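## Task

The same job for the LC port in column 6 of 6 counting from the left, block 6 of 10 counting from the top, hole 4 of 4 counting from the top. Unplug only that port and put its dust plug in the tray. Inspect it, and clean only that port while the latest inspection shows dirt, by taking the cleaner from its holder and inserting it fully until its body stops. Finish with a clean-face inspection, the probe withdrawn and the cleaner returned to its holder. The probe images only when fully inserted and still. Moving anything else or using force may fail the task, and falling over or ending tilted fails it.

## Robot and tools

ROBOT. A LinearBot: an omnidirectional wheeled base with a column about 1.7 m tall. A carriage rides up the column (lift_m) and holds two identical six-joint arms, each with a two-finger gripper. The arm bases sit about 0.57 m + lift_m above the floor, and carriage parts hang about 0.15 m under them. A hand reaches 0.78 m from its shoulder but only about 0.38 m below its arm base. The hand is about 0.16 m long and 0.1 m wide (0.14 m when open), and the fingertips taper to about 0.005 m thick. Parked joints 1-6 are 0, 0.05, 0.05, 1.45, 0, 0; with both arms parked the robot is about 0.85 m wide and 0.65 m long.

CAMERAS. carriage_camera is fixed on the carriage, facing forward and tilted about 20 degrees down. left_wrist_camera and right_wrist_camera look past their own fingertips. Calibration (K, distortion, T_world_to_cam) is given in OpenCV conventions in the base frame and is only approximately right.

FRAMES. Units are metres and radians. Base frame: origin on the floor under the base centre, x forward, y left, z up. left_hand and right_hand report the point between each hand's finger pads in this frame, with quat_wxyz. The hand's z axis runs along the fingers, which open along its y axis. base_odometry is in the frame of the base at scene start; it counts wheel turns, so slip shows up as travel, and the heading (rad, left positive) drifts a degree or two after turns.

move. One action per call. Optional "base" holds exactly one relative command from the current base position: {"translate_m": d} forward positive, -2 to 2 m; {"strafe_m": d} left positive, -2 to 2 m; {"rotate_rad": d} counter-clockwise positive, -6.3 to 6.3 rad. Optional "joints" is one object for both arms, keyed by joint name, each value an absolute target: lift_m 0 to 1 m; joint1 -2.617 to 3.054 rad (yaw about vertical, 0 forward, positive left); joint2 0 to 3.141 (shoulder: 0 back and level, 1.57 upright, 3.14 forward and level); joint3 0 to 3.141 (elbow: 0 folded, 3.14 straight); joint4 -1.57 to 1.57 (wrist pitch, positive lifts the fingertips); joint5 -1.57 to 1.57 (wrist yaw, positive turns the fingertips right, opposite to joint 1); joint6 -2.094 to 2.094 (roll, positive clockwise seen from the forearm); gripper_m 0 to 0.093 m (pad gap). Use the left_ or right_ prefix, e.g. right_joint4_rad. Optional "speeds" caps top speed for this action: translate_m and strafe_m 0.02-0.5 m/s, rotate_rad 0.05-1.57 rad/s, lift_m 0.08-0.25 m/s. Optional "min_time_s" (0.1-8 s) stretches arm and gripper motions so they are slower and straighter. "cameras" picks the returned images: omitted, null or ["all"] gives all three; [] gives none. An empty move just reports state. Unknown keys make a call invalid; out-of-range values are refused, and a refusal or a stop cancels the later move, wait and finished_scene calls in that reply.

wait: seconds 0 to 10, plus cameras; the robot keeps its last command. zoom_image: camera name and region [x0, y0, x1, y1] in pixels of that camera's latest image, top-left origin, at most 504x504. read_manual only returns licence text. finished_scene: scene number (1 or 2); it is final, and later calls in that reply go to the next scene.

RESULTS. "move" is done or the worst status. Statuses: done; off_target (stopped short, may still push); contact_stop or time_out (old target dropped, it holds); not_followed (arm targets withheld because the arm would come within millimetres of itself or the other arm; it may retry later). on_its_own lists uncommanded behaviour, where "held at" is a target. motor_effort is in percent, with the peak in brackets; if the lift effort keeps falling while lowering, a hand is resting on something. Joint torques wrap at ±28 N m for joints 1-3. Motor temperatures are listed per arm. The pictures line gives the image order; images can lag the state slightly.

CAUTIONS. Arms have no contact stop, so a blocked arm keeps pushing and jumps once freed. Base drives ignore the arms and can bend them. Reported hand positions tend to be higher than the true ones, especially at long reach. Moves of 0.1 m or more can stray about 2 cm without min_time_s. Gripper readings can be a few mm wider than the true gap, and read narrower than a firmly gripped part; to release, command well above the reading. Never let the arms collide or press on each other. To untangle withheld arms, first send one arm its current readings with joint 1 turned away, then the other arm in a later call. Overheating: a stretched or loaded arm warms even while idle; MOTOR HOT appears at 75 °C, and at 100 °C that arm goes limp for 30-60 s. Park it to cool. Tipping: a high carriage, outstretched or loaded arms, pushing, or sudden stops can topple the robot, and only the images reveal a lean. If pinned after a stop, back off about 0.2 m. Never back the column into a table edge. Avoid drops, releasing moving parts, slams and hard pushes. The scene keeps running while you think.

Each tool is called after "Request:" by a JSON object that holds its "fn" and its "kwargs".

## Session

Request:
{"fn": "wait", "kwargs": {"seconds": 0.5}}

Scene clock: 0.50 s.
Joint torques (N m): left_arm=[0.03 -4.37 7.02 2.08 -0.01 -0.03] | right_arm=[0.42 -5.29 7.16 2.7 0.03 0.08]
Motor temperatures (°C): left_arm=[24 39 30 32 24 23 25] | right_arm=[22 29 31 35 23 24 24]
base_odometry: x=+0.000 y=+0.000 heading=+0.000
base_status: not commanded
joint_positions: lift_m=+0.254 left_joint1_rad=-0.576 left_joint2_rad=+1.220 left_joint3_rad=+0.845 left_joint4_rad=+0.548 left_joint5_rad=+0.197 left_joint6_rad=-0.034 left_gripper_m=+0.09396 right_joint1_rad=+0.468 right_joint2_rad=+1.224 right_joint3_rad=+0.953 right_joint4_rad=+0.172 right_joint5_rad=+0.476 right_joint6_rad=+0.016 right_gripper_m=+0.04739
joint_status: not commanded
motor_effort: lift_m=+39 drive_wheels=-2
left_hand: x=+0.5490 y=+0.0556 z=+1.1861 quat_wxyz=(+0.708, +0.244, +0.597, -0.289) (m; base frame)
right_hand: x=+0.6162 y=-0.1977 z=+1.1485 quat_wxyz=(+0.675, -0.007, +0.737, -0.013) (m; base frame)
wait: 0.50 s; at rest by 0.27 s
pictures: carriage_camera, left_wrist_camera, right_wrist_camera
camera_calibration:
left_wrist_camera: T_world_to_cam=[[-0.709865, -0.704113, -0.0177933, 0.447736], [-0.270176, 0.295539, -0.91633, 1.23435], [0.650459, -0.645663, -0.400028, 0.275507], [0, 0, 0, 1]] pos_world=[0.472118, 0.128342, 1.24925]
right_wrist_camera: T_world_to_cam=[[-0.000463679, -0.999339, -0.0363621, -0.146679], [-0.693084, 0.026533, -0.720368, 1.25958], [0.720857, 0.0248679, -0.692638, 0.478862], [0, 0, 0, 1]] pos_world=[0.527734, -0.191911, 1.2337]

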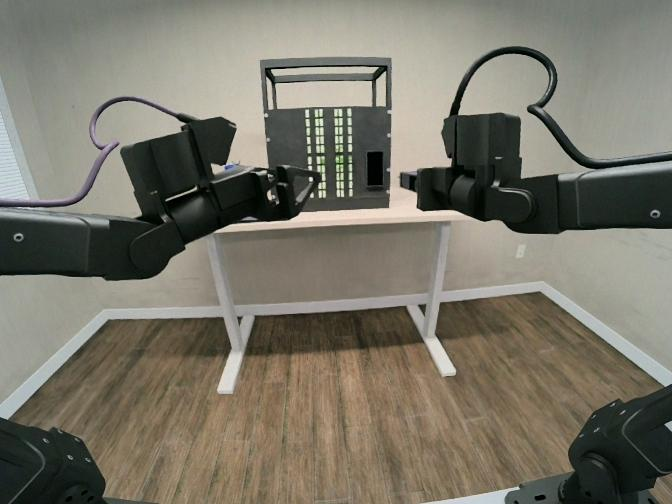

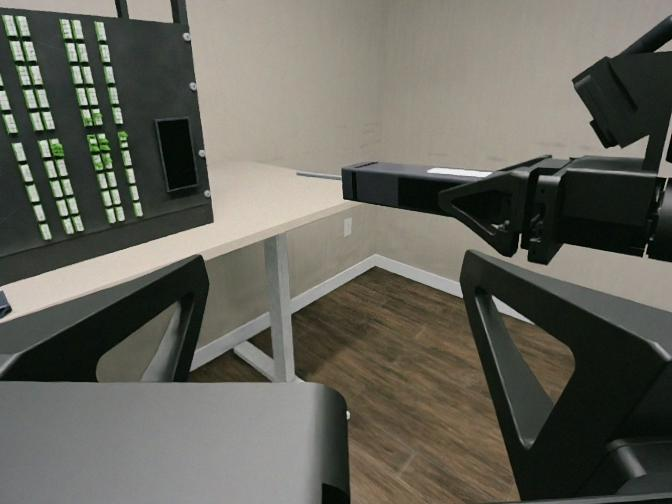

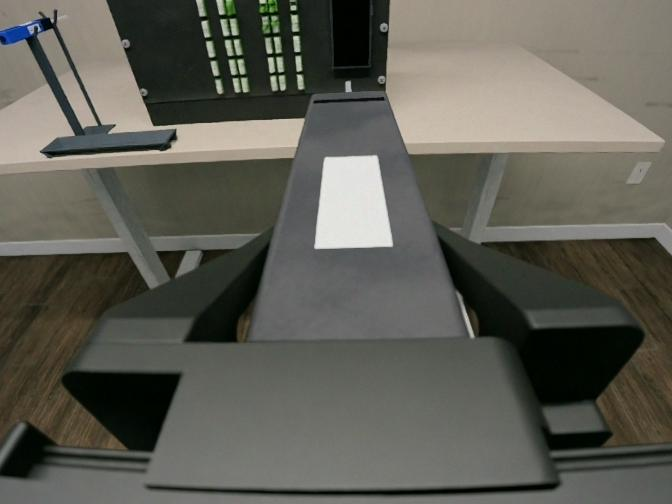

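Request:
{"fn": "zoom_image", "kwargs": {"camera": "carriage_camera", "region": [255, 90, 405, 225]}}

Request:
{"fn": "zoom_image", "kwargs": {"camera": "left_wrist_camera", "region": [20, 0, 230, 230]}}

Request:
{"fn": "zoom_image", "kwargs": {"camera": "right_wrist_camera", "region": [90, 0, 420, 130]}}

Scaled by 3.360 from the camera's 672x504 image, which has a finer 960x720 frame.

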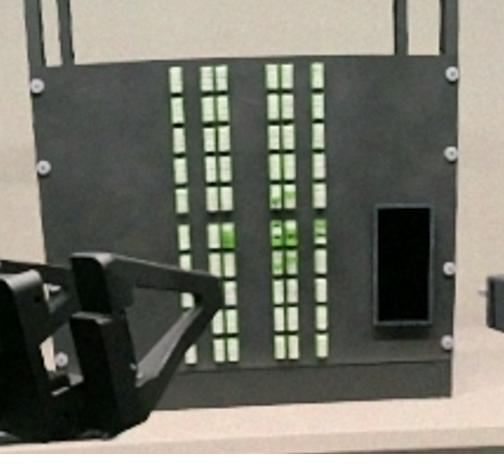

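Scaled by 2.191 from the camera's 672x504 image, which has a finer 960x720 frame.

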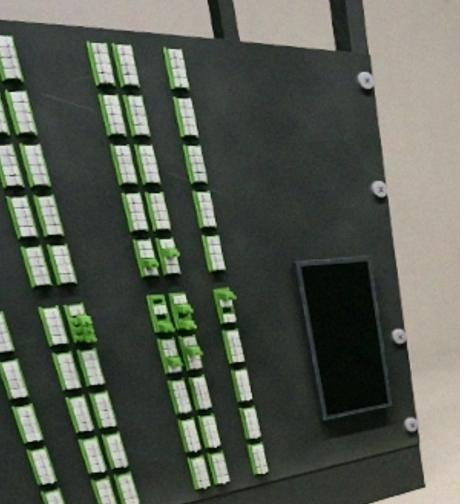

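Scaled by 1.527 from the camera's 672x504 image, which has a finer 960x720 frame.

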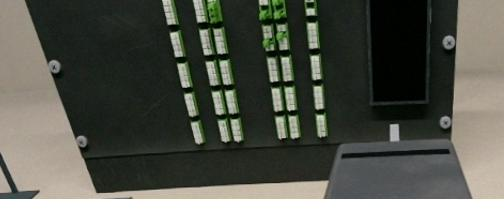

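Request:
{"fn": "move", "kwargs": {"base": {"strafe_m":-0.29}, "joints": {"right_joint1_rad":0,"right_joint2_rad":0.05,"right_joint3_rad":0.05,"right_joint4_rad":1.45,"right_joint5_rad":0,"right_joint6_rad":0}, "speeds": {"strafe_m":0.15}, "min_time_s": 3.5, "cameras": []}}

Request:
{"fn": "move", "kwargs": {"joints": {"left_joint1_rad":-0.21,"left_joint2_rad":1.7,"left_joint3_rad":1.22,"left_joint4_rad":0.5,"left_joint5_rad":-0.21,"left_joint6_rad":0,"left_gripper_m":0.02,"lift_m":0.43}, "min_time_s": 2.5, "cameras": []}}

Request:
{"fn": "wait", "kwargs": {"seconds": 1}}

Scene clock: 7.83 s.
Joint torques (N m): left_arm=[0.09 -4.41 7.09 2.08 -0.02 -0.01] | right_arm=[-0.23 2.88 4.98 0.08 -0.16 -0.06]
Motor temperatures (°C): left_arm=[24 39 31 34 24 23 25] | right_arm=[22 29 32 38 23 24 25]
move: done
base_odometry: x=+0.000 y=-0.290 heading=+0.001
base_status: done
joint_positions: lift_m=+0.254 left_joint1_rad=-0.576 left_joint2_rad=+1.220 left_joint3_rad=+0.845 left_joint4_rad=+0.548 left_joint5_rad=+0.197 left_joint6_rad=-0.034 left_gripper_m=+0.09396 right_joint1_rad=+0.005 right_joint2_rad=+0.055 right_joint3_rad=+0.052 right_joint4_rad=+1.433 right_joint5_rad=+0.016 right_joint6_rad=+0.011 right_gripper_m=+0.04739
joint_status: all done
motor_effort: lift_m=+39(40) drive_wheels=-8(13)
left_hand: x=+0.5488 y=+0.0553 z=+1.1861 quat_wxyz=(+0.708, +0.244, +0.597, -0.289) (m; base frame)
right_hand: x=+0.2527 y=-0.3139 z=+1.2474 quat_wxyz=(+0.997, +0.008, +0.070, +0.008) (m; base frame)
pictures: none
No camera images: "cameras" was empty.

Scene clock: 10.63 s.
Joint torques (N m): left_arm=[0.55 -7.3 9.13 2 -0.12 0.09] | right_arm=[-0.16 3.41 5.6 -0.04 -0.15 -0.02]
Motor temperatures (°C): left_arm=[24 40 32 35 24 23 25] | right_arm=[22 30 32 38 23 24 25]
move: done
base_odometry: x=+0.000 y=-0.290 heading=+0.001
base_status: not commanded
joint_positions: lift_m=+0.430 left_joint1_rad=-0.217 left_joint2_rad=+1.683 left_joint3_rad=+1.191 left_joint4_rad=+0.521 left_joint5_rad=-0.198 left_joint6_rad=-0.010 left_gripper_m=+0.02013 right_joint1_rad=+0.005 right_joint2_rad=+0.051 right_joint3_rad=+0.046 right_joint4_rad=+1.436 right_joint5_rad=+0.014 right_joint6_rad=+0.010 right_gripper_m=+0.04739
joint_status: all done
motor_effort: lift_m=+39(47) drive_wheels=-8(8)
left_hand: x=+0.7475 y=+0.2290 z=+1.3125 quat_wxyz=(+0.717, +0.001, +0.697, -0.012) (m; base frame)
right_hand: x=+0.2524 y=-0.3137 z=+1.4216 quat_wxyz=(+0.998, +0.007, +0.070, +0.007) (m; base frame)
pictures: none
No camera images: "cameras" was empty.

Scene clock: 11.63 s.
Joint torques (N m): left_arm=[0.61 -7.28 9.07 1.98 -0.11 0.08] | right_arm=[-0.16 3.6 5.6 -0.02 -0.14 -0.02]
Motor temperatures (°C): left_arm=[24 40 32 35 24 23 25] | right_arm=[22 30 32 37 23 24 25]
base_odometry: x=+0.000 y=-0.290 heading=+0.001
base_status: not commanded
joint_positions: lift_m=+0.430 left_joint1_rad=-0.217 left_joint2_rad=+1.683 left_joint3_rad=+1.192 left_joint4_rad=+0.521 left_joint5_rad=-0.199 left_joint6_rad=-0.009 left_gripper_m=+0.02013 right_joint1_rad=+0.005 right_joint2_rad=+0.051 right_joint3_rad=+0.046 right_joint4_rad=+1.436 right_joint5_rad=+0.014 right_joint6_rad=+0.010 right_gripper_m=+0.04739
joint_status: all done
motor_effort: lift_m=+39(47) drive_wheels=-8(8)
left_hand: x=+0.7475 y=+0.2291 z=+1.3126 quat_wxyz=(+0.717, +0.001, +0.697, -0.012) (m; base frame)
right_hand: x=+0.2524 y=-0.3137 z=+1.4216 quat_wxyz=(+0.998, +0.007, +0.070, +0.007) (m; base frame)
wait: 1.00 s; at rest by 0.27 s
pictures: carriage_camera, left_wrist_camera, right_wrist_camera
camera_calibration:
carriage_camera: T_world_to_cam=[[-0.0363689, -0.998764, -0.033866, 0.0559596], [-0.390446, 0.0453962, -0.919506, 1.34328], [0.919907, -0.0202185, -0.391615, 0.448971], [0, 0, 0, 1]] pos_world=[0.113502, 0.00398818, 1.41287]
left_wrist_camera: T_world_to_cam=[[-0.0347219, -0.999397, -0.000482106, 0.25342], [-0.524685, 0.0186396, -0.851093, 1.52073], [0.850588, -0.0292986, -0.525016, 0.182191], [0, 0, 0, 1]] pos_world=[0.651734, 0.23026, 1.39006]
right_wrist_camera: T_world_to_cam=[[0.0792861, -0.996781, -0.0118797, -0.306878], [0.68168, 0.0629098, -0.728941, 0.883693], [0.727342, 0.0496968, 0.684473, -1.01844], [0, 0, 0, 1]] pos_world=[0.162686, -0.31087, 1.33761]

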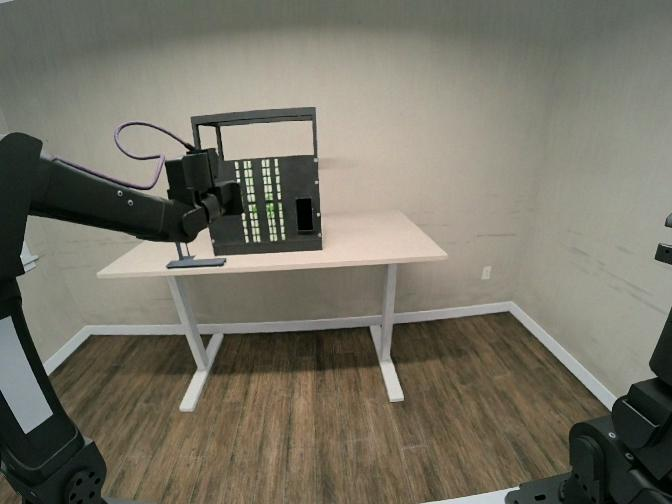

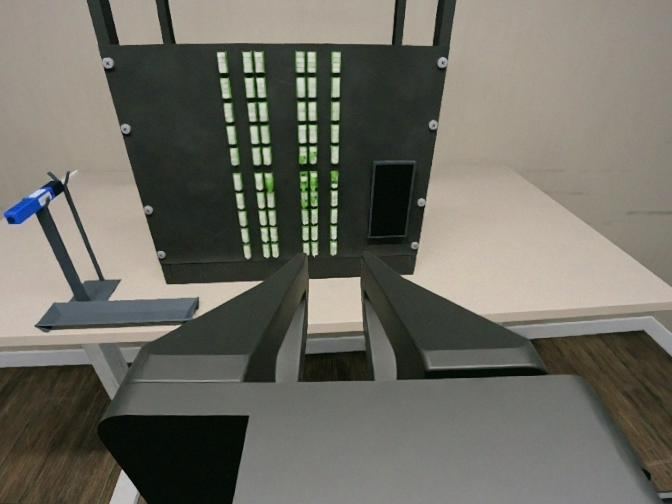

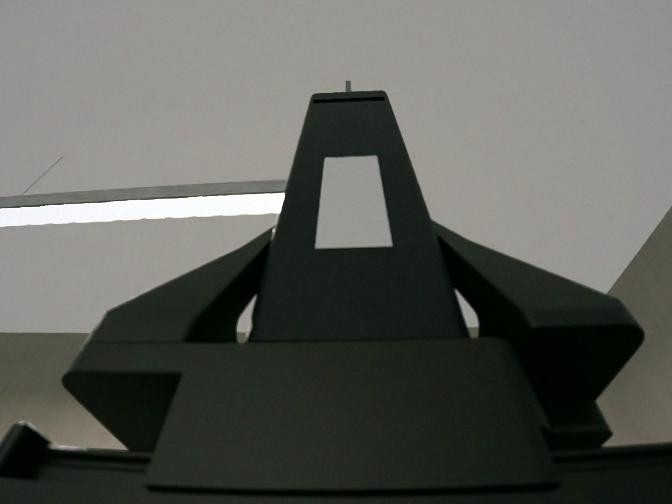

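Request:
{"fn": "move", "kwargs": {"base": {"rotate_rad":0.053}, "joints": {"left_joint1_rad":-0.21,"left_joint2_rad":2.115,"left_joint3_rad":1.22,"left_joint4_rad":0.9,"left_joint5_rad":-0.21,"left_joint6_rad":0,"lift_m":0.43}, "speeds": {"rotate_rad":0.2}, "min_time_s": 2, "cameras": []}}

Request:
{"fn": "move", "kwargs": {"base": {"strafe_m":-0.071}, "speeds": {"strafe_m":0.1}, "cameras": []}}

Request:
{"fn": "move", "kwargs": {"base": {"translate_m":0.15}, "speeds": {"translate_m":0.1}, "cameras": []}}

Request:
{"fn": "wait", "kwargs": {"seconds": 1.2, "cameras": ["left_wrist_camera","carriage_camera"]}}

Scene clock: 15.87 s.
Joint torques (N m): left_arm=[0.18 -9.61 8.14 2.28 -0.09 0.06] | right_arm=[-0.18 3.43 5.65 -0.02 -0.17 -0.03]
Motor temperatures (°C): left_arm=[24 41 33 36 24 23 25] | right_arm=[22 30 32 37 23 24 25]
move: done
base_odometry: x=+0.000 y=-0.290 heading=+0.053
base_status: done
joint_positions: lift_m=+0.430 left_joint1_rad=-0.211 left_joint2_rad=+2.095 left_joint3_rad=+1.193 left_joint4_rad=+0.888 left_joint5_rad=-0.203 left_joint6_rad=-0.008 left_gripper_m=+0.02013 right_joint1_rad=+0.005 right_joint2_rad=+0.051 right_joint3_rad=+0.046 right_joint4_rad=+1.440 right_joint5_rad=+0.013 right_joint6_rad=+0.010 right_gripper_m=+0.04740
joint_status: all done
motor_effort: lift_m=+39(39) drive_wheels=-6(11)
left_hand: x=+0.8040 y=+0.2210 z=+1.1761 quat_wxyz=(+0.702, +0.001, +0.712, -0.005) (m; base frame)
right_hand: x=+0.2516 y=-0.3134 z=+1.4217 quat_wxyz=(+0.998, +0.006, +0.068, +0.007) (m; base frame)
pictures: none
No camera images: "cameras" was empty.

Scene clock: 17.33 s.
Joint torques (N m): left_arm=[0.14 -9.59 8.01 2.3 -0.07 0.07] | right_arm=[-0.24 3.38 5.48 -0.08 -0.14 -0.03]
Motor temperatures (°C): left_arm=[24 42 33 37 24 23 25] | right_arm=[22 30 32 36 23 24 25]
move: done
base_odometry: x=+0.004 y=-0.361 heading=+0.054
base_status: done
joint_positions: lift_m=+0.430 left_joint1_rad=-0.211 left_joint2_rad=+2.095 left_joint3_rad=+1.194 left_joint4_rad=+0.891 left_joint5_rad=-0.204 left_joint6_rad=-0.008 left_gripper_m=+0.02013 right_joint1_rad=+0.004 right_joint2_rad=+0.051 right_joint3_rad=+0.046 right_joint4_rad=+1.441 right_joint5_rad=+0.009 right_joint6_rad=+0.010 right_gripper_m=+0.04740
joint_status: not commanded
motor_effort: lift_m=+39(39) drive_wheels=-9(14)
left_hand: x=+0.8041 y=+0.2210 z=+1.1769 quat_wxyz=(+0.703, +0.000, +0.711, -0.005) (m; base frame)
right_hand: x=+0.2514 y=-0.3128 z=+1.4217 quat_wxyz=(+0.998, +0.005, +0.068, +0.007) (m; base frame)
pictures: none
No camera images: "cameras" was empty.

Scene clock: 19.63 s.
Joint torques (N m): left_arm=[0.21 -9.69 7.99 2.27 -0.05 0.07] | right_arm=[-0.16 3.48 5.29 -0.13 -0.11 -0.07]
Motor temperatures (°C): left_arm=[24 42 34 37 24 23 25] | right_arm=[22 30 32 36 23 24 25]
move: done
base_odometry: x=+0.154 y=-0.353 heading=+0.054
base_status: done
joint_positions: lift_m=+0.430 left_joint1_rad=-0.211 left_joint2_rad=+2.096 left_joint3_rad=+1.194 left_joint4_rad=+0.894 left_joint5_rad=-0.204 left_joint6_rad=-0.008 left_gripper_m=+0.02013 right_joint1_rad=+0.004 right_joint2_rad=+0.051 right_joint3_rad=+0.046 right_joint4_rad=+1.446 right_joint5_rad=+0.009 right_joint6_rad=+0.010 right_gripper_m=+0.04740
joint_status: not commanded
motor_effort: lift_m=+38(40) drive_wheels=+2(11)
left_hand: x=+0.8043 y=+0.2210 z=+1.1774 quat_wxyz=(+0.704, +0.000, +0.710, -0.005) (m; base frame)
right_hand: x=+0.2502 y=-0.3129 z=+1.4219 quat_wxyz=(+0.998, +0.005, +0.065, +0.007) (m; base frame)
pictures: none
No camera images: "cameras" was empty.

Scene clock: 20.83 s.
Joint torques (N m): left_arm=[0.17 -9.69 7.94 2.25 -0.07 0.07] | right_arm=[-0.1 3.38 5.7 -0.08 -0.16 -0.06]
Motor temperatures (°C): left_arm=[24 43 34 37 24 23 25] | right_arm=[22 30 32 36 23 24 25]
base_odometry: x=+0.154 y=-0.353 heading=+0.054
base_status: done
joint_positions: lift_m=+0.430 left_joint1_rad=-0.211 left_joint2_rad=+2.096 left_joint3_rad=+1.194 left_joint4_rad=+0.894 left_joint5_rad=-0.204 left_joint6_rad=-0.008 left_gripper_m=+0.02013 right_joint1_rad=+0.004 right_joint2_rad=+0.051 right_joint3_rad=+0.046 right_joint4_rad=+1.446 right_joint5_rad=+0.009 right_joint6_rad=+0.010 right_gripper_m=+0.04740
joint_status: not commanded
motor_effort: lift_m=+39(40) drive_wheels=+1(11)
left_hand: x=+0.8043 y=+0.2210 z=+1.1774 quat_wxyz=(+0.704, +0.000, +0.710, -0.005) (m; base frame)
right_hand: x=+0.2502 y=-0.3129 z=+1.4219 quat_wxyz=(+0.998, +0.005, +0.065, +0.007) (m; base frame)
wait: 1.20 s; at rest by 0.27 s
pictures: carriage_camera, left_wrist_camera
camera_calibration:
carriage_camera: T_world_to_cam=[[-0.0363689, -0.998764, -0.033866, 0.0559596], [-0.390446, 0.0453962, -0.919506, 1.34328], [0.919907, -0.0202185, -0.391615, 0.448971], [0, 0, 0, 1]] pos_world=[0.113502, 0.00398818, 1.41287]
left_wrist_camera: T_world_to_cam=[[-0.0238264, -0.999685, -0.00794256, 0.247244], [-0.555322, 0.019841, -0.831398, 1.43675], [0.831294, -0.0153986, -0.55562, 0.111092], [0, 0, 0, 1]] pos_world=[0.711398, 0.22037, 1.2582]

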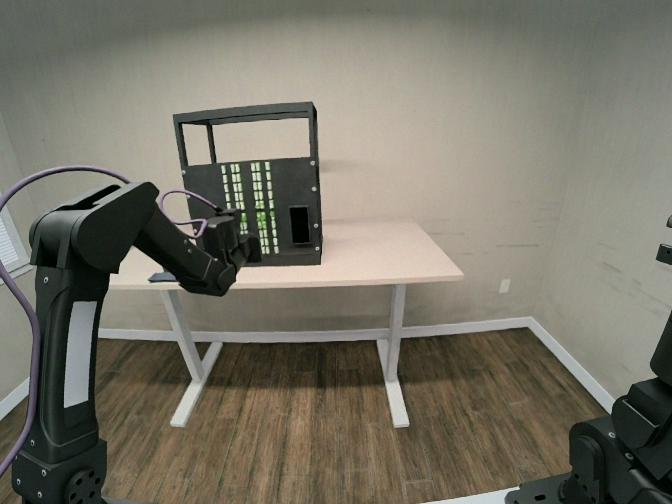

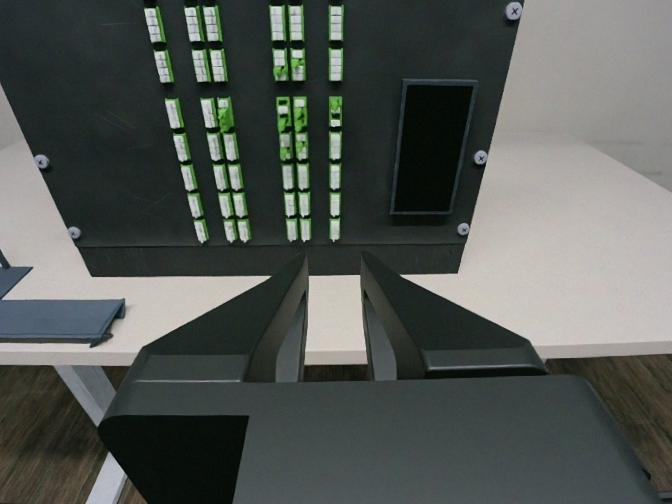

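Request:
{"fn": "zoom_image", "kwargs": {"camera": "left_wrist_camera", "region": [305, 80, 365, 170]}}

Scaled by 5.600 from the camera's 672x504 image, which has a finer 960x720 frame.

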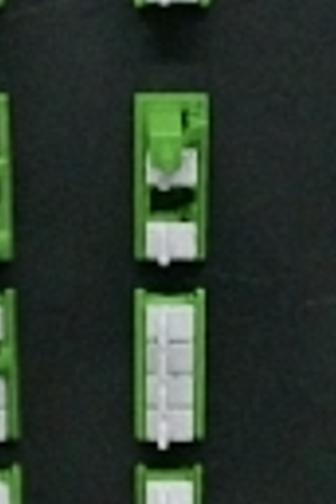

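Request:
{"fn": "move", "kwargs": {"base": {"translate_m":0.08}, "joints": {"lift_m":0.41}, "speeds": {"translate_m":0.08}, "cameras": []}}

Request:
{"fn": "wait", "kwargs": {"seconds": 1.2, "cameras": ["left_wrist_camera"]}}

Request:
{"fn": "zoom_image", "kwargs": {"camera": "left_wrist_camera", "region": [270, 70, 370, 210]}}

Scene clock: 24.77 s.
Joint torques (N m): left_arm=[0.14 -10.61 7.32 2.17 -0.07 0.07] | right_arm=[0.02 3.79 5.45 -0.08 -0.08 -0.06]
Motor temperatures (°C): left_arm=[24 44 35 37 24 23 25] | right_arm=[22 30 32 36 23 24 25]
move: done
base_odometry: x=+0.234 y=-0.349 heading=+0.053
base_status: done
joint_positions: lift_m=+0.410 left_joint1_rad=-0.211 left_joint2_rad=+2.107 left_joint3_rad=+1.202 left_joint4_rad=+0.903 left_joint5_rad=-0.204 left_joint6_rad=-0.008 left_gripper_m=+0.02013 right_joint1_rad=+0.004 right_joint2_rad=+0.050 right_joint3_rad=+0.046 right_joint4_rad=+1.446 right_joint5_rad=+0.009 right_joint6_rad=+0.010 right_gripper_m=+0.04740
joint_status: all done
motor_effort: lift_m=+41(44) drive_wheels=-6(12)
left_hand: x=+0.8064 y=+0.2206 z=+1.1565 quat_wxyz=(+0.706, +0.000, +0.708, -0.005) (m; base frame)
right_hand: x=+0.2497 y=-0.3128 z=+1.4017 quat_wxyz=(+0.998, +0.005, +0.064, +0.007) (m; base frame)
pictures: none
No camera images: "cameras" was empty.

Scene clock: 25.97 s.
Joint torques (N m): left_arm=[0.16 -10.67 7.31 2.17 -0.06 0.07] | right_arm=[-0.28 3.52 5.34 -0.12 -0.1 0.02]
Motor temperatures (°C): left_arm=[24 44 35 38 24 23 25] | right_arm=[22 30 32 35 23 24 25]
base_odometry: x=+0.234 y=-0.349 heading=+0.053
base_status: done
joint_positions: lift_m=+0.410 left_joint1_rad=-0.211 left_joint2_rad=+2.107 left_joint3_rad=+1.202 left_joint4_rad=+0.903 left_joint5_rad=-0.204 left_joint6_rad=-0.008 left_gripper_m=+0.02013 right_joint1_rad=+0.004 right_joint2_rad=+0.050 right_joint3_rad=+0.046 right_joint4_rad=+1.446 right_joint5_rad=+0.009 right_joint6_rad=+0.010 right_gripper_m=+0.04740
joint_status: all done
motor_effort: lift_m=+41(44) drive_wheels=-5(12)
left_hand: x=+0.8064 y=+0.2206 z=+1.1565 quat_wxyz=(+0.706, +0.000, +0.708, -0.005) (m; base frame)
right_hand: x=+0.2497 y=-0.3128 z=+1.4017 quat_wxyz=(+0.998, +0.005, +0.064, +0.007) (m; base frame)
wait: 1.20 s; at rest by 0.27 s
pictures: left_wrist_camera
camera_calibration:
left_wrist_camera: T_world_to_cam=[[-0.0237322, -0.999694, -0.00691136, 0.245475], [-0.550715, 0.0188428, -0.83448, 1.42063], [0.834356, -0.0159979, -0.550994, 0.0902649], [0, 0, 0, 1]] pos_world=[0.712876, 0.220075, 1.23692]

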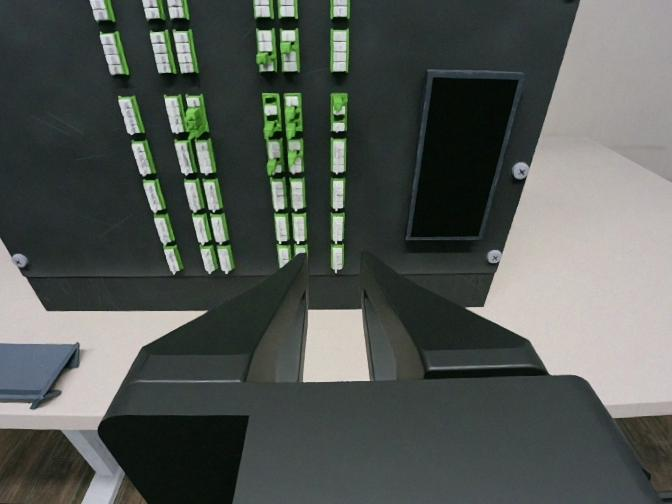

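Scaled by 3.600 from the camera's 672x504 image, which has a finer 960x720 frame.

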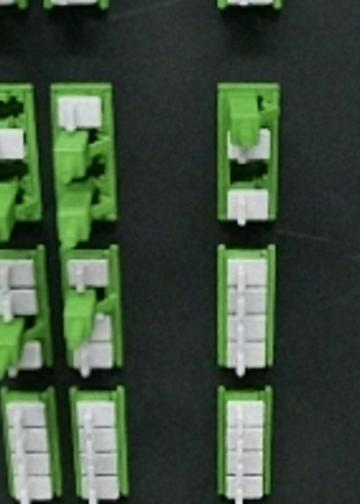

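Request:
{"fn": "move", "kwargs": {"base": {"translate_m":0.035}, "joints": {"lift_m":0.438,"left_gripper_m":0.003}, "speeds": {"translate_m":0.05}, "cameras": []}}

Request:
{"fn": "wait", "kwargs": {"seconds": 1.2, "cameras": ["left_wrist_camera","carriage_camera"]}}

Request:
{"fn": "zoom_image", "kwargs": {"camera": "left_wrist_camera", "region": [280, 130, 400, 280]}}

Scene clock: 29.10 s.
Joint torques (N m): left_arm=[0.21 -10.78 7.01 2.12 -0.06 0.06] | right_arm=[0.08 3.64 5.26 -0.11 -0.05 -0.08]
Motor temperatures (°C): left_arm=[24 45 36 38 24 23 25] | right_arm=[22 30 32 35 23 24 25]
move: done
base_odometry: x=+0.269 y=-0.347 heading=+0.053
base_status: done
joint_positions: lift_m=+0.438 left_joint1_rad=-0.212 left_joint2_rad=+2.109 left_joint3_rad=+1.207 left_joint4_rad=+0.909 left_joint5_rad=-0.205 left_joint6_rad=-0.008 left_gripper_m=+0.00313 right_joint1_rad=+0.004 right_joint2_rad=+0.049 right_joint3_rad=+0.045 right_joint4_rad=+1.446 right_joint5_rad=+0.008 right_joint6_rad=+0.010 right_gripper_m=+0.04740
joint_status: all done
motor_effort: lift_m=+39(46) drive_wheels=-5(11)
left_hand: x=+0.8071 y=+0.2202 z=+1.1872 quat_wxyz=(+0.709, -0.001, +0.705, -0.006) (m; base frame)
right_hand: x=+0.2496 y=-0.3127 z=+1.4297 quat_wxyz=(+0.998, +0.004, +0.064, +0.007) (m; base frame)
pictures: none
No camera images: "cameras" was empty.

Scene clock: 30.30 s.
Joint torques (N m): left_arm=[0.17 -10.78 7.06 2.12 -0.06 0.07] | right_arm=[-0.17 3.64 5.33 -0.08 -0.13 -0.07]
Motor temperatures (°C): left_arm=[24 46 36 38 24 23 25] | right_arm=[22 30 32 35 23 24 25]
base_odometry: x=+0.269 y=-0.347 heading=+0.053
base_status: done
joint_positions: lift_m=+0.438 left_joint1_rad=-0.212 left_joint2_rad=+2.109 left_joint3_rad=+1.207 left_joint4_rad=+0.909 left_joint5_rad=-0.205 left_joint6_rad=-0.008 left_gripper_m=+0.00313 right_joint1_rad=+0.004 right_joint2_rad=+0.049 right_joint3_rad=+0.045 right_joint4_rad=+1.446 right_joint5_rad=+0.008 right_joint6_rad=+0.010 right_gripper_m=+0.04740
joint_status: all done
motor_effort: lift_m=+39(46) drive_wheels=-5(11)
left_hand: x=+0.8071 y=+0.2202 z=+1.1872 quat_wxyz=(+0.709, -0.001, +0.705, -0.006) (m; base frame)
right_hand: x=+0.2496 y=-0.3127 z=+1.4297 quat_wxyz=(+0.998, +0.004, +0.064, +0.007) (m; base frame)
wait: 1.20 s; at rest by 0.27 s
pictures: carriage_camera, left_wrist_camera
camera_calibration:
carriage_camera: T_world_to_cam=[[-0.0363689, -0.998764, -0.033866, 0.0562305], [-0.390446, 0.0453962, -0.919506, 1.35064], [0.919907, -0.0202185, -0.391615, 0.452104], [0, 0, 0, 1]] pos_world=[0.113502, 0.00398818, 1.42087]
left_wrist_camera: T_world_to_cam=[[-0.0236952, -0.999705, -0.00531328, 0.243441], [-0.543469, 0.0173419, -0.83925, 1.44678], [0.839095, -0.0169986, -0.543719, 0.0942732], [0, 0, 0, 1]] pos_world=[0.712942, 0.219882, 1.26676]

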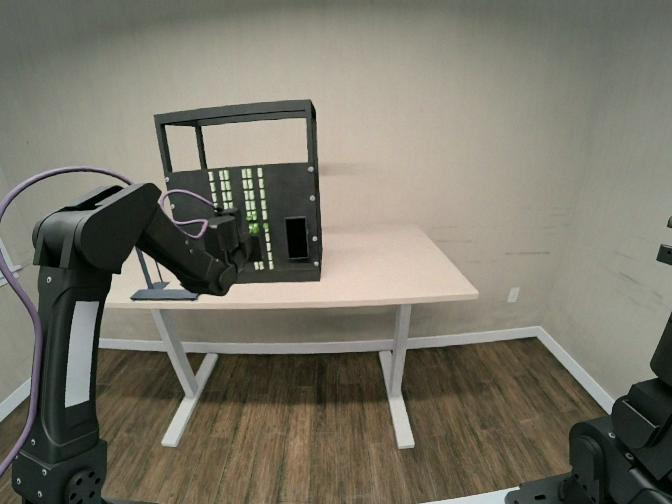

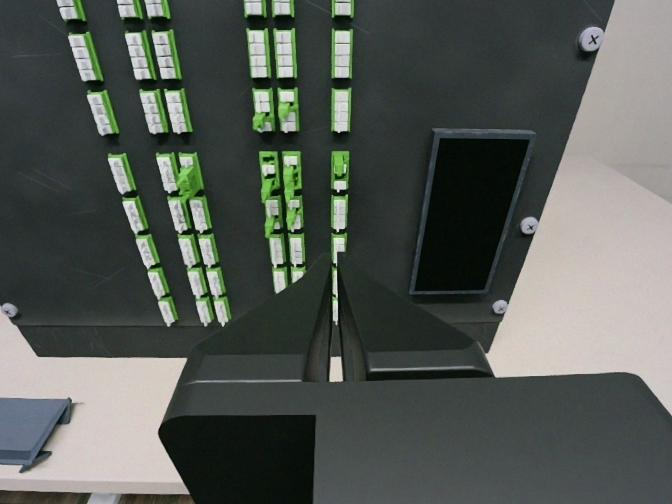

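Scaled by 3.360 from the camera's 672x504 image, which has a finer 960x720 frame.

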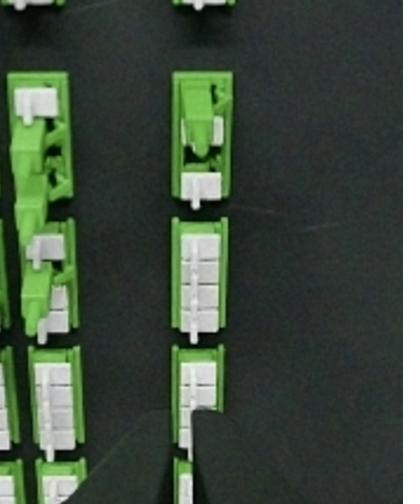

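Request:
{"fn": "move", "kwargs": {"base": {"translate_m":0.06}, "joints": {"lift_m":0.424}, "speeds": {"translate_m":0.05}, "cameras": []}}

Request:
{"fn": "wait", "kwargs": {"seconds": 1.2, "cameras": ["left_wrist_camera"]}}

Request:
{"fn": "zoom_image", "kwargs": {"camera": "left_wrist_camera", "region": [280, 130, 400, 280]}}

Scene clock: 32.77 s.
Joint torques (N m): left_arm=[0.23 -10.91 6.98 2.17 -0.06 0.06] | right_arm=[-0.35 3.97 5.33 -0.14 -0.05 0.01]
Motor temperatures (°C): left_arm=[24 47 36 39 24 23 25] | right_arm=[22 30 32 35 23 24 25]
move: done
base_odometry: x=+0.329 y=-0.345 heading=+0.052
base_status: done
joint_positions: lift_m=+0.424 left_joint1_rad=-0.212 left_joint2_rad=+2.110 left_joint3_rad=+1.207 left_joint4_rad=+0.903 left_joint5_rad=-0.205 left_joint6_rad=-0.008 left_gripper_m=+0.00313 right_joint1_rad=+0.004 right_joint2_rad=+0.048 right_joint3_rad=+0.045 right_joint4_rad=+1.446 right_joint5_rad=+0.008 right_joint6_rad=+0.010 right_gripper_m=+0.04740
joint_status: all done
motor_effort: lift_m=+41(44) drive_wheels=-6(13)
left_hand: x=+0.8072 y=+0.2203 z=+1.1709 quat_wxyz=(+0.707, -0.001, +0.707, -0.005) (m; base frame)
right_hand: x=+0.2495 y=-0.3127 z=+1.4155 quat_wxyz=(+0.998, +0.004, +0.064, +0.007) (m; base frame)
pictures: none
No camera images: "cameras" was empty.

Scene clock: 33.97 s.
Joint torques (N m): left_arm=[0.2 -10.88 6.99 2.18 -0.06 0.07] | right_arm=[-0.16 3.85 5.44 -0.19 -0.09 -0.04]
Motor temperatures (°C): left_arm=[24 48 37 39 24 23 25] | right_arm=[22 30 32 35 23 24 25]
base_odometry: x=+0.329 y=-0.345 heading=+0.052
base_status: done
joint_positions: lift_m=+0.424 left_joint1_rad=-0.212 left_joint2_rad=+2.110 left_joint3_rad=+1.207 left_joint4_rad=+0.903 left_joint5_rad=-0.205 left_joint6_rad=-0.008 left_gripper_m=+0.00313 right_joint1_rad=+0.004 right_joint2_rad=+0.048 right_joint3_rad=+0.045 right_joint4_rad=+1.446 right_joint5_rad=+0.008 right_joint6_rad=+0.010 right_gripper_m=+0.04740
joint_status: all done
motor_effort: lift_m=+41(44) drive_wheels=-5(13)
left_hand: x=+0.8072 y=+0.2203 z=+1.1709 quat_wxyz=(+0.707, -0.001, +0.707, -0.005) (m; base frame)
right_hand: x=+0.2495 y=-0.3127 z=+1.4155 quat_wxyz=(+0.998, +0.004, +0.064, +0.007) (m; base frame)
wait: 1.20 s; at rest by 0.27 s
pictures: left_wrist_camera
camera_calibration:
left_wrist_camera: T_world_to_cam=[[-0.0233608, -0.999705, -0.00659162, 0.244631], [-0.549153, 0.0183415, -0.83552, 1.43314], [0.835395, -0.0158986, -0.54942, 0.0946388], [0, 0, 0, 1]] pos_world=[0.713669, 0.219778, 1.25103]

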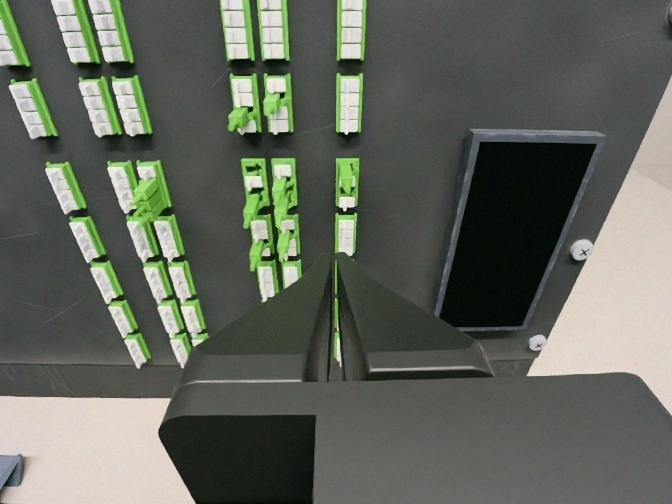

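Scaled by 3.360 from the camera's 672x504 image, which has a finer 960x720 frame.

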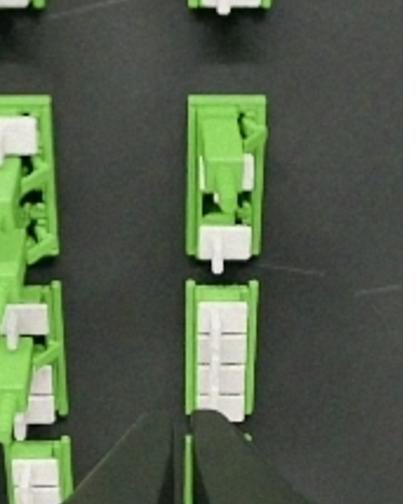

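Request:
{"fn": "move", "kwargs": {"base": {"strafe_m":-0.010}, "joints": {"left_joint6_rad":-1.571,"left_gripper_m":0.012}, "speeds": {"strafe_m":0.03}, "min_time_s": 1.5, "cameras": []}}

Request:
{"fn": "wait", "kwargs": {"seconds": 1.2, "cameras": ["left_wrist_camera","carriage_camera"]}}

Request:
{"fn": "zoom_image", "kwargs": {"camera": "left_wrist_camera", "region": [250, 130, 430, 290]}}

Scene clock: 37.33 s.
Joint torques (N m): left_arm=[0.14 -10.89 6.94 2.14 -0.05 -0.06] | right_arm=[-0.14 3.74 5.57 -0.14 -0.1 -0.04]
Motor temperatures (°C): left_arm=[24 49 37 39 24 23 25] | right_arm=[22 30 32 34 23 24 25]
move: done
base_odometry: x=+0.329 y=-0.354 heading=+0.053
base_status: done
joint_positions: lift_m=+0.424 left_joint1_rad=-0.211 left_joint2_rad=+2.110 left_joint3_rad=+1.207 left_joint4_rad=+0.903 left_joint5_rad=-0.206 left_joint6_rad=-1.560 left_gripper_m=+0.01187 right_joint1_rad=+0.002 right_joint2_rad=+0.048 right_joint3_rad=+0.045 right_joint4_rad=+1.446 right_joint5_rad=+0.006 right_joint6_rad=+0.010 right_gripper_m=+0.04740
joint_status: all done
motor_effort: lift_m=+41(42) drive_wheels=+3(7)
left_hand: x=+0.8073 y=+0.2209 z=+1.1709 quat_wxyz=(+0.502, -0.496, +0.504, -0.498) (m; base frame)
right_hand: x=+0.2495 y=-0.3124 z=+1.4155 quat_wxyz=(+0.998, +0.003, +0.064, +0.006) (m; base frame)
pictures: none
No camera images: "cameras" was empty.

Scene clock: 38.53 s.
Joint torques (N m): left_arm=[0.12 -10.95 6.98 2.14 -0.06 -0.06] | right_arm=[0.16 3.67 5.74 -0.11 -0.09 -0.03]
Motor temperatures (°C): left_arm=[24 50 37 40 24 23 25] | right_arm=[22 30 32 34 23 24 25]
base_odometry: x=+0.329 y=-0.354 heading=+0.053
base_status: done
joint_positions: lift_m=+0.424 left_joint1_rad=-0.211 left_joint2_rad=+2.110 left_joint3_rad=+1.207 left_joint4_rad=+0.903 left_joint5_rad=-0.206 left_joint6_rad=-1.561 left_gripper_m=+0.01187 right_joint1_rad=+0.002 right_joint2_rad=+0.048 right_joint3_rad=+0.045 right_joint4_rad=+1.446 right_joint5_rad=+0.006 right_joint6_rad=+0.010 right_gripper_m=+0.04740
joint_status: all done
motor_effort: lift_m=+41(42) drive_wheels=+3(7)
left_hand: x=+0.8073 y=+0.2209 z=+1.1709 quat_wxyz=(+0.501, -0.496, +0.504, -0.499) (m; base frame)
right_hand: x=+0.2495 y=-0.3124 z=+1.4155 quat_wxyz=(+0.998, +0.003, +0.064, +0.006) (m; base frame)
wait: 1.20 s; at rest by 0.27 s
pictures: carriage_camera, left_wrist_camera
camera_calibration:
carriage_camera: T_world_to_cam=[[-0.0363689, -0.998764, -0.033866, 0.0557496], [-0.390446, 0.0453962, -0.919506, 1.33758], [0.919907, -0.0202185, -0.391615, 0.446543], [0, 0, 0, 1]] pos_world=[0.113502, 0.00398818, 1.40667]
left_wrist_camera: T_world_to_cam=[[-0.0168458, -0.0246334, 0.999555, -1.15349], [-0.553172, -0.832533, -0.02984, 0.681026], [0.832897, -0.553428, 0.000398191, -0.428393], [0, 0, 0, 1]] pos_world=[0.7141, 0.301477, 1.17347]

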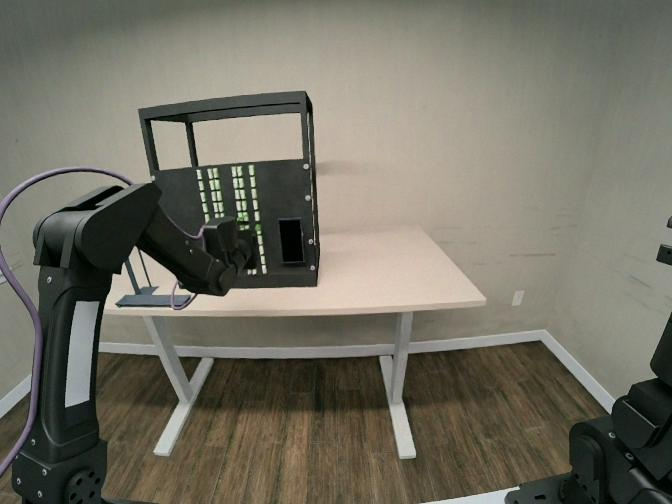

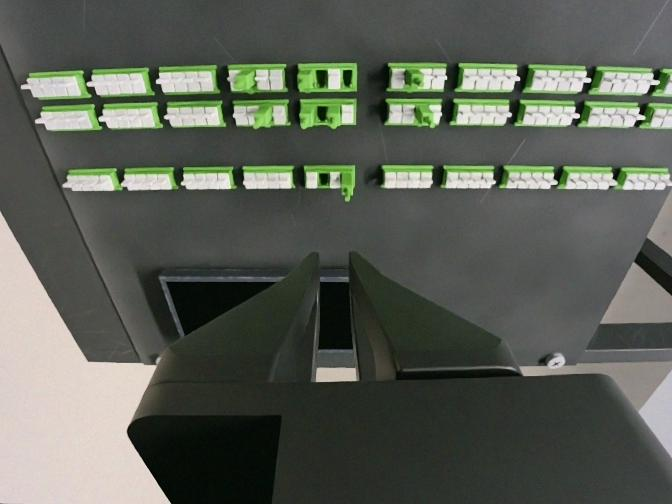

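Scaled by 2.800 from the camera's 672x504 image, which has a finer 960x720 frame.

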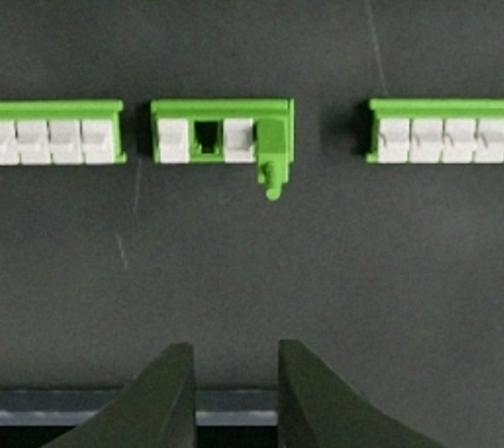

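Request:
{"fn": "move", "kwargs": {"base": {"translate_m":0.035}, "joints": {"lift_m":0.4145}, "speeds": {"translate_m":0.05,"lift_m":0.08}, "cameras": []}}

Request:
{"fn": "wait", "kwargs": {"seconds": 1.2, "cameras": ["left_wrist_camera"]}}

Request:
{"fn": "zoom_image", "kwargs": {"camera": "left_wrist_camera", "region": [270, 180, 400, 290]}}

Scene clock: 41.57 s.
Joint torques (N m): left_arm=[0.14 -10.92 6.98 2.13 -0.06 -0.03] | right_arm=[0.21 3.77 5.87 -0.06 -0.06 -0.01]
Motor temperatures (°C): left_arm=[24 51 38 40 24 23 25] | right_arm=[22 30 32 34 23 24 25]
move: done
base_odometry: x=+0.364 y=-0.353 heading=+0.052
base_status: done
joint_positions: lift_m=+0.414 left_joint1_rad=-0.211 left_joint2_rad=+2.111 left_joint3_rad=+1.207 left_joint4_rad=+0.904 left_joint5_rad=-0.206 left_joint6_rad=-1.562 left_gripper_m=+0.01187 right_joint1_rad=+0.002 right_joint2_rad=+0.048 right_joint3_rad=+0.045 right_joint4_rad=+1.445 right_joint5_rad=+0.006 right_joint6_rad=+0.010 right_gripper_m=+0.04740
joint_status: all done
motor_effort: lift_m=+41(44) drive_wheels=-6(13)
left_hand: x=+0.8073 y=+0.2209 z=+1.1612 quat_wxyz=(+0.501, -0.497, +0.504, -0.499) (m; base frame)
right_hand: x=+0.2496 y=-0.3123 z=+1.4060 quat_wxyz=(+0.998, +0.003, +0.064, +0.006) (m; base frame)
pictures: none
No camera images: "cameras" was empty.

Scene clock: 42.77 s.
Joint torques (N m): left_arm=[0.13 -10.92 7.04 2.14 -0.07 -0.04] | right_arm=[0.17 3.74 5.61 -0.12 -0.1 -0.09]
Motor temperatures (°C): left_arm=[24 51 38 40 24 23 25] | right_arm=[22 30 32 34 23 24 25]
base_odometry: x=+0.364 y=-0.353 heading=+0.052
base_status: done
joint_positions: lift_m=+0.414 left_joint1_rad=-0.211 left_joint2_rad=+2.111 left_joint3_rad=+1.207 left_joint4_rad=+0.904 left_joint5_rad=-0.206 left_joint6_rad=-1.562 left_gripper_m=+0.01187 right_joint1_rad=+0.002 right_joint2_rad=+0.048 right_joint3_rad=+0.045 right_joint4_rad=+1.445 right_joint5_rad=+0.006 right_joint6_rad=+0.010 right_gripper_m=+0.04740
joint_status: all done
motor_effort: lift_m=+41(44) drive_wheels=-6(13)
left_hand: x=+0.8073 y=+0.2209 z=+1.1612 quat_wxyz=(+0.501, -0.497, +0.504, -0.499) (m; base frame)
right_hand: x=+0.2496 y=-0.3123 z=+1.4060 quat_wxyz=(+0.998, +0.003, +0.064, +0.006) (m; base frame)
wait: 1.20 s; at rest by 0.27 s
pictures: left_wrist_camera
camera_calibration:
left_wrist_camera: T_world_to_cam=[[-0.0167917, -0.0238295, 0.999575, -1.14409], [-0.553173, -0.832556, -0.0291406, 0.679932], [0.832897, -0.553428, 0.000798213, -0.428854], [0, 0, 0, 1]] pos_world=[0.7141, 0.301479, 1.16376]

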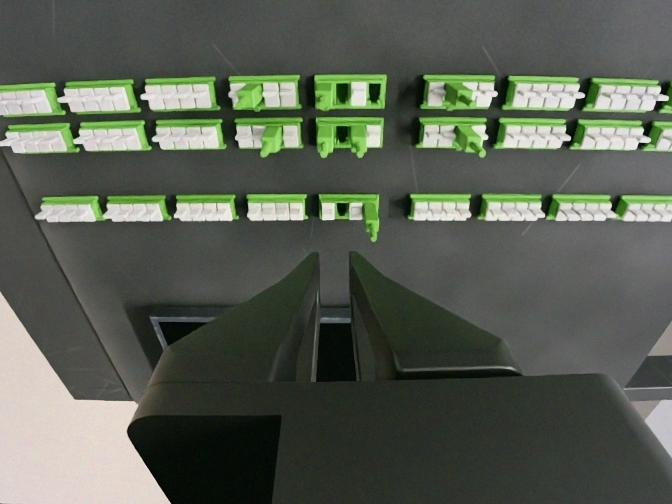

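Scaled by 3.877 from the camera's 672x504 image, which has a finer 960x720 frame.

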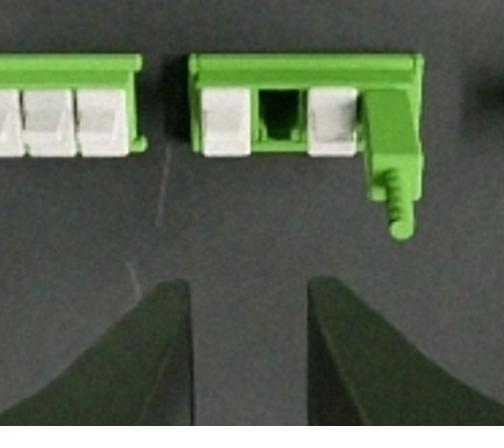

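Request:
{"fn": "move", "kwargs": {"base": {"translate_m":0.022}, "joints": {"lift_m":0.4127}, "speeds": {"translate_m":0.04,"lift_m":0.08}, "cameras": []}}

Request:
{"fn": "wait", "kwargs": {"seconds": 1.2, "cameras": ["left_wrist_camera"]}}

Request:
{"fn": "zoom_image", "kwargs": {"camera": "left_wrist_camera", "region": [290, 190, 390, 275]}}

Scene clock: 44.47 s.
Joint torques (N m): left_arm=[0.13 -10.93 6.91 2.14 -0.05 -0.03] | right_arm=[-0.14 3.99 5.53 -0.17 -0.09 -0.06]
Motor temperatures (°C): left_arm=[24 52 38 40 24 23 25] | right_arm=[22 30 32 34 23 24 25]
move: done
base_odometry: x=+0.386 y=-0.352 heading=+0.052
base_status: done
joint_positions: lift_m=+0.413 left_joint1_rad=-0.211 left_joint2_rad=+2.111 left_joint3_rad=+1.207 left_joint4_rad=+0.905 left_joint5_rad=-0.206 left_joint6_rad=-1.562 left_gripper_m=+0.01187 right_joint1_rad=+0.002 right_joint2_rad=+0.048 right_joint3_rad=+0.045 right_joint4_rad=+1.446 right_joint5_rad=+0.006 right_joint6_rad=+0.010 right_gripper_m=+0.04740
joint_status: all done
motor_effort: lift_m=+41(41) drive_wheels=+2(13)
left_hand: x=+0.8073 y=+0.2209 z=+1.1598 quat_wxyz=(+0.501, -0.496, +0.503, -0.499) (m; base frame)
right_hand: x=+0.2494 y=-0.3123 z=+1.4043 quat_wxyz=(+0.998, +0.003, +0.064, +0.006) (m; base frame)
pictures: none
No camera images: "cameras" was empty.

Scene clock: 45.67 s.
Joint torques (N m): left_arm=[0.17 -10.89 6.97 2.14 -0.04 -0.02] | right_arm=[0.02 4.01 5.64 -0.11 -0.11 -0.08]
Motor temperatures (°C): left_arm=[24 52 38 41 24 23 25] | right_arm=[22 30 32 34 23 24 25]
base_odometry: x=+0.386 y=-0.352 heading=+0.052
base_status: done
joint_positions: lift_m=+0.413 left_joint1_rad=-0.211 left_joint2_rad=+2.111 left_joint3_rad=+1.207 left_joint4_rad=+0.905 left_joint5_rad=-0.206 left_joint6_rad=-1.562 left_gripper_m=+0.01187 right_joint1_rad=+0.002 right_joint2_rad=+0.048 right_joint3_rad=+0.045 right_joint4_rad=+1.446 right_joint5_rad=+0.006 right_joint6_rad=+0.010 right_gripper_m=+0.04740
joint_status: all done
motor_effort: lift_m=+40(41) drive_wheels=+2(13)
left_hand: x=+0.8073 y=+0.2209 z=+1.1598 quat_wxyz=(+0.501, -0.496, +0.503, -0.499) (m; base frame)
right_hand: x=+0.2494 y=-0.3123 z=+1.4043 quat_wxyz=(+0.998, +0.003, +0.064, +0.006) (m; base frame)
wait: 1.20 s; at rest by 0.27 s
pictures: left_wrist_camera
camera_calibration:
left_wrist_camera: T_world_to_cam=[[-0.017893, -0.0237001, 0.999559, -1.14173], [-0.55284, -0.83276, -0.0296415, 0.680291], [0.833095, -0.553127, 0.00179821, -0.430243], [0, 0, 0, 1]] pos_world=[0.714096, 0.301481, 1.16217]

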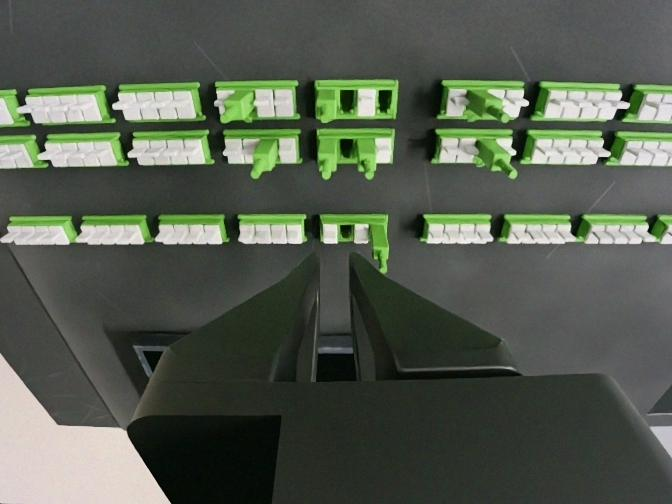

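Scaled by 5.040 from the camera's 672x504 image, which has a finer 960x720 frame.

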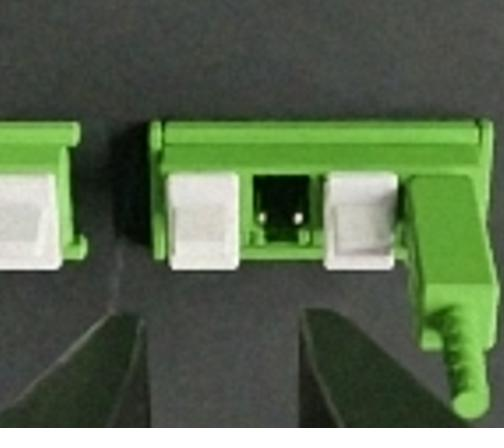

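Request:
{"fn": "move", "kwargs": {"base": {"translate_m":0.006}, "joints": {"lift_m":0.4113,"left_gripper_m":0.0085}, "speeds": {"translate_m":0.03,"lift_m":0.08}, "cameras": []}}

Request:
{"fn": "wait", "kwargs": {"seconds": 1.2, "cameras": ["left_wrist_camera"]}}

Request:
{"fn": "zoom_image", "kwargs": {"camera": "left_wrist_camera", "region": [290, 190, 390, 275]}}

Scene clock: 47.47 s.
Joint torques (N m): left_arm=[0.13 -10.91 6.94 2.15 -0.04 -0.02] | right_arm=[0.17 3.73 5.67 -0.11 -0.03 -0.04]
Motor temperatures (°C): left_arm=[24 53 38 41 24 23 25] | right_arm=[22 30 32 34 23 24 25]
move: done
base_odometry: x=+0.392 y=-0.352 heading=+0.051
base_status: done
joint_positions: lift_m=+0.411 left_joint1_rad=-0.211 left_joint2_rad=+2.111 left_joint3_rad=+1.207 left_joint4_rad=+0.905 left_joint5_rad=-0.207 left_joint6_rad=-1.562 left_gripper_m=+0.00863 right_joint1_rad=+0.002 right_joint2_rad=+0.048 right_joint3_rad=+0.045 right_joint4_rad=+1.447 right_joint5_rad=+0.006 right_joint6_rad=+0.010 right_gripper_m=+0.04740
joint_status: all done
motor_effort: lift_m=+40(41) drive_wheels=+2(12)
left_hand: x=+0.8073 y=+0.2210 z=+1.1585 quat_wxyz=(+0.501, -0.497, +0.503, -0.499) (m; base frame)
right_hand: x=+0.2492 y=-0.3123 z=+1.4029 quat_wxyz=(+0.998, +0.003, +0.063, +0.006) (m; base frame)
pictures: none
No camera images: "cameras" was empty.

Scene clock: 48.67 s.
Joint torques (N m): left_arm=[0.16 -10.88 6.99 2.13 -0.04 -0.04] | right_arm=[0.16 3.67 5.78 -0.12 -0.07 -0.08]
Motor temperatures (°C): left_arm=[24 53 38 41 24 23 25] | right_arm=[22 30 32 34 23 24 25]
base_odometry: x=+0.392 y=-0.352 heading=+0.051
base_status: done
joint_positions: lift_m=+0.411 left_joint1_rad=-0.211 left_joint2_rad=+2.111 left_joint3_rad=+1.207 left_joint4_rad=+0.905 left_joint5_rad=-0.207 left_joint6_rad=-1.562 left_gripper_m=+0.00863 right_joint1_rad=+0.002 right_joint2_rad=+0.048 right_joint3_rad=+0.045 right_joint4_rad=+1.447 right_joint5_rad=+0.006 right_joint6_rad=+0.010 right_gripper_m=+0.04740
joint_status: all done
motor_effort: lift_m=+41(41) drive_wheels=+2(12)
left_hand: x=+0.8073 y=+0.2210 z=+1.1585 quat_wxyz=(+0.501, -0.497, +0.503, -0.499) (m; base frame)
right_hand: x=+0.2492 y=-0.3123 z=+1.4029 quat_wxyz=(+0.998, +0.003, +0.063, +0.006) (m; base frame)
wait: 1.20 s; at rest by 0.27 s
pictures: left_wrist_camera
camera_calibration:
left_wrist_camera: T_world_to_cam=[[-0.0182737, -0.0232084, 0.999564, -1.14021], [-0.552529, -0.832974, -0.0294416, 0.67986], [0.833294, -0.552826, 0.00239822, -0.431166], [0, 0, 0, 1]] pos_world=[0.714094, 0.301483, 1.16077]

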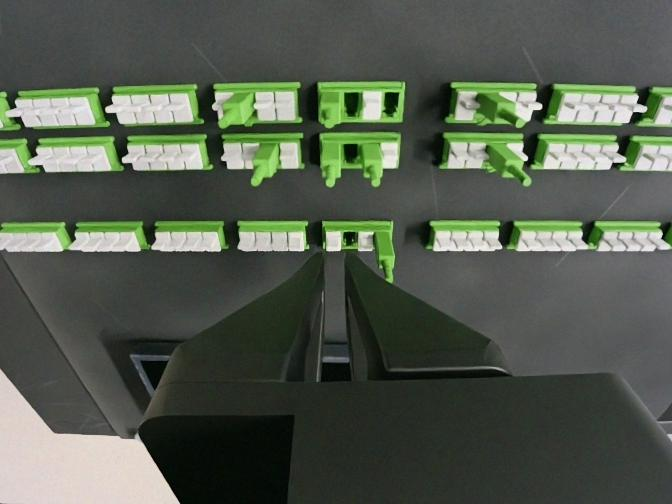

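Scaled by 5.040 from the camera's 672x504 image, which has a finer 960x720 frame.

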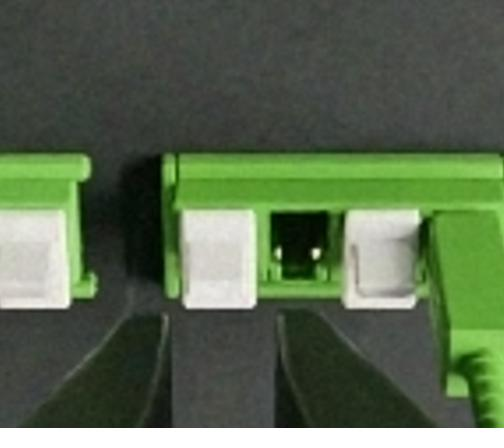

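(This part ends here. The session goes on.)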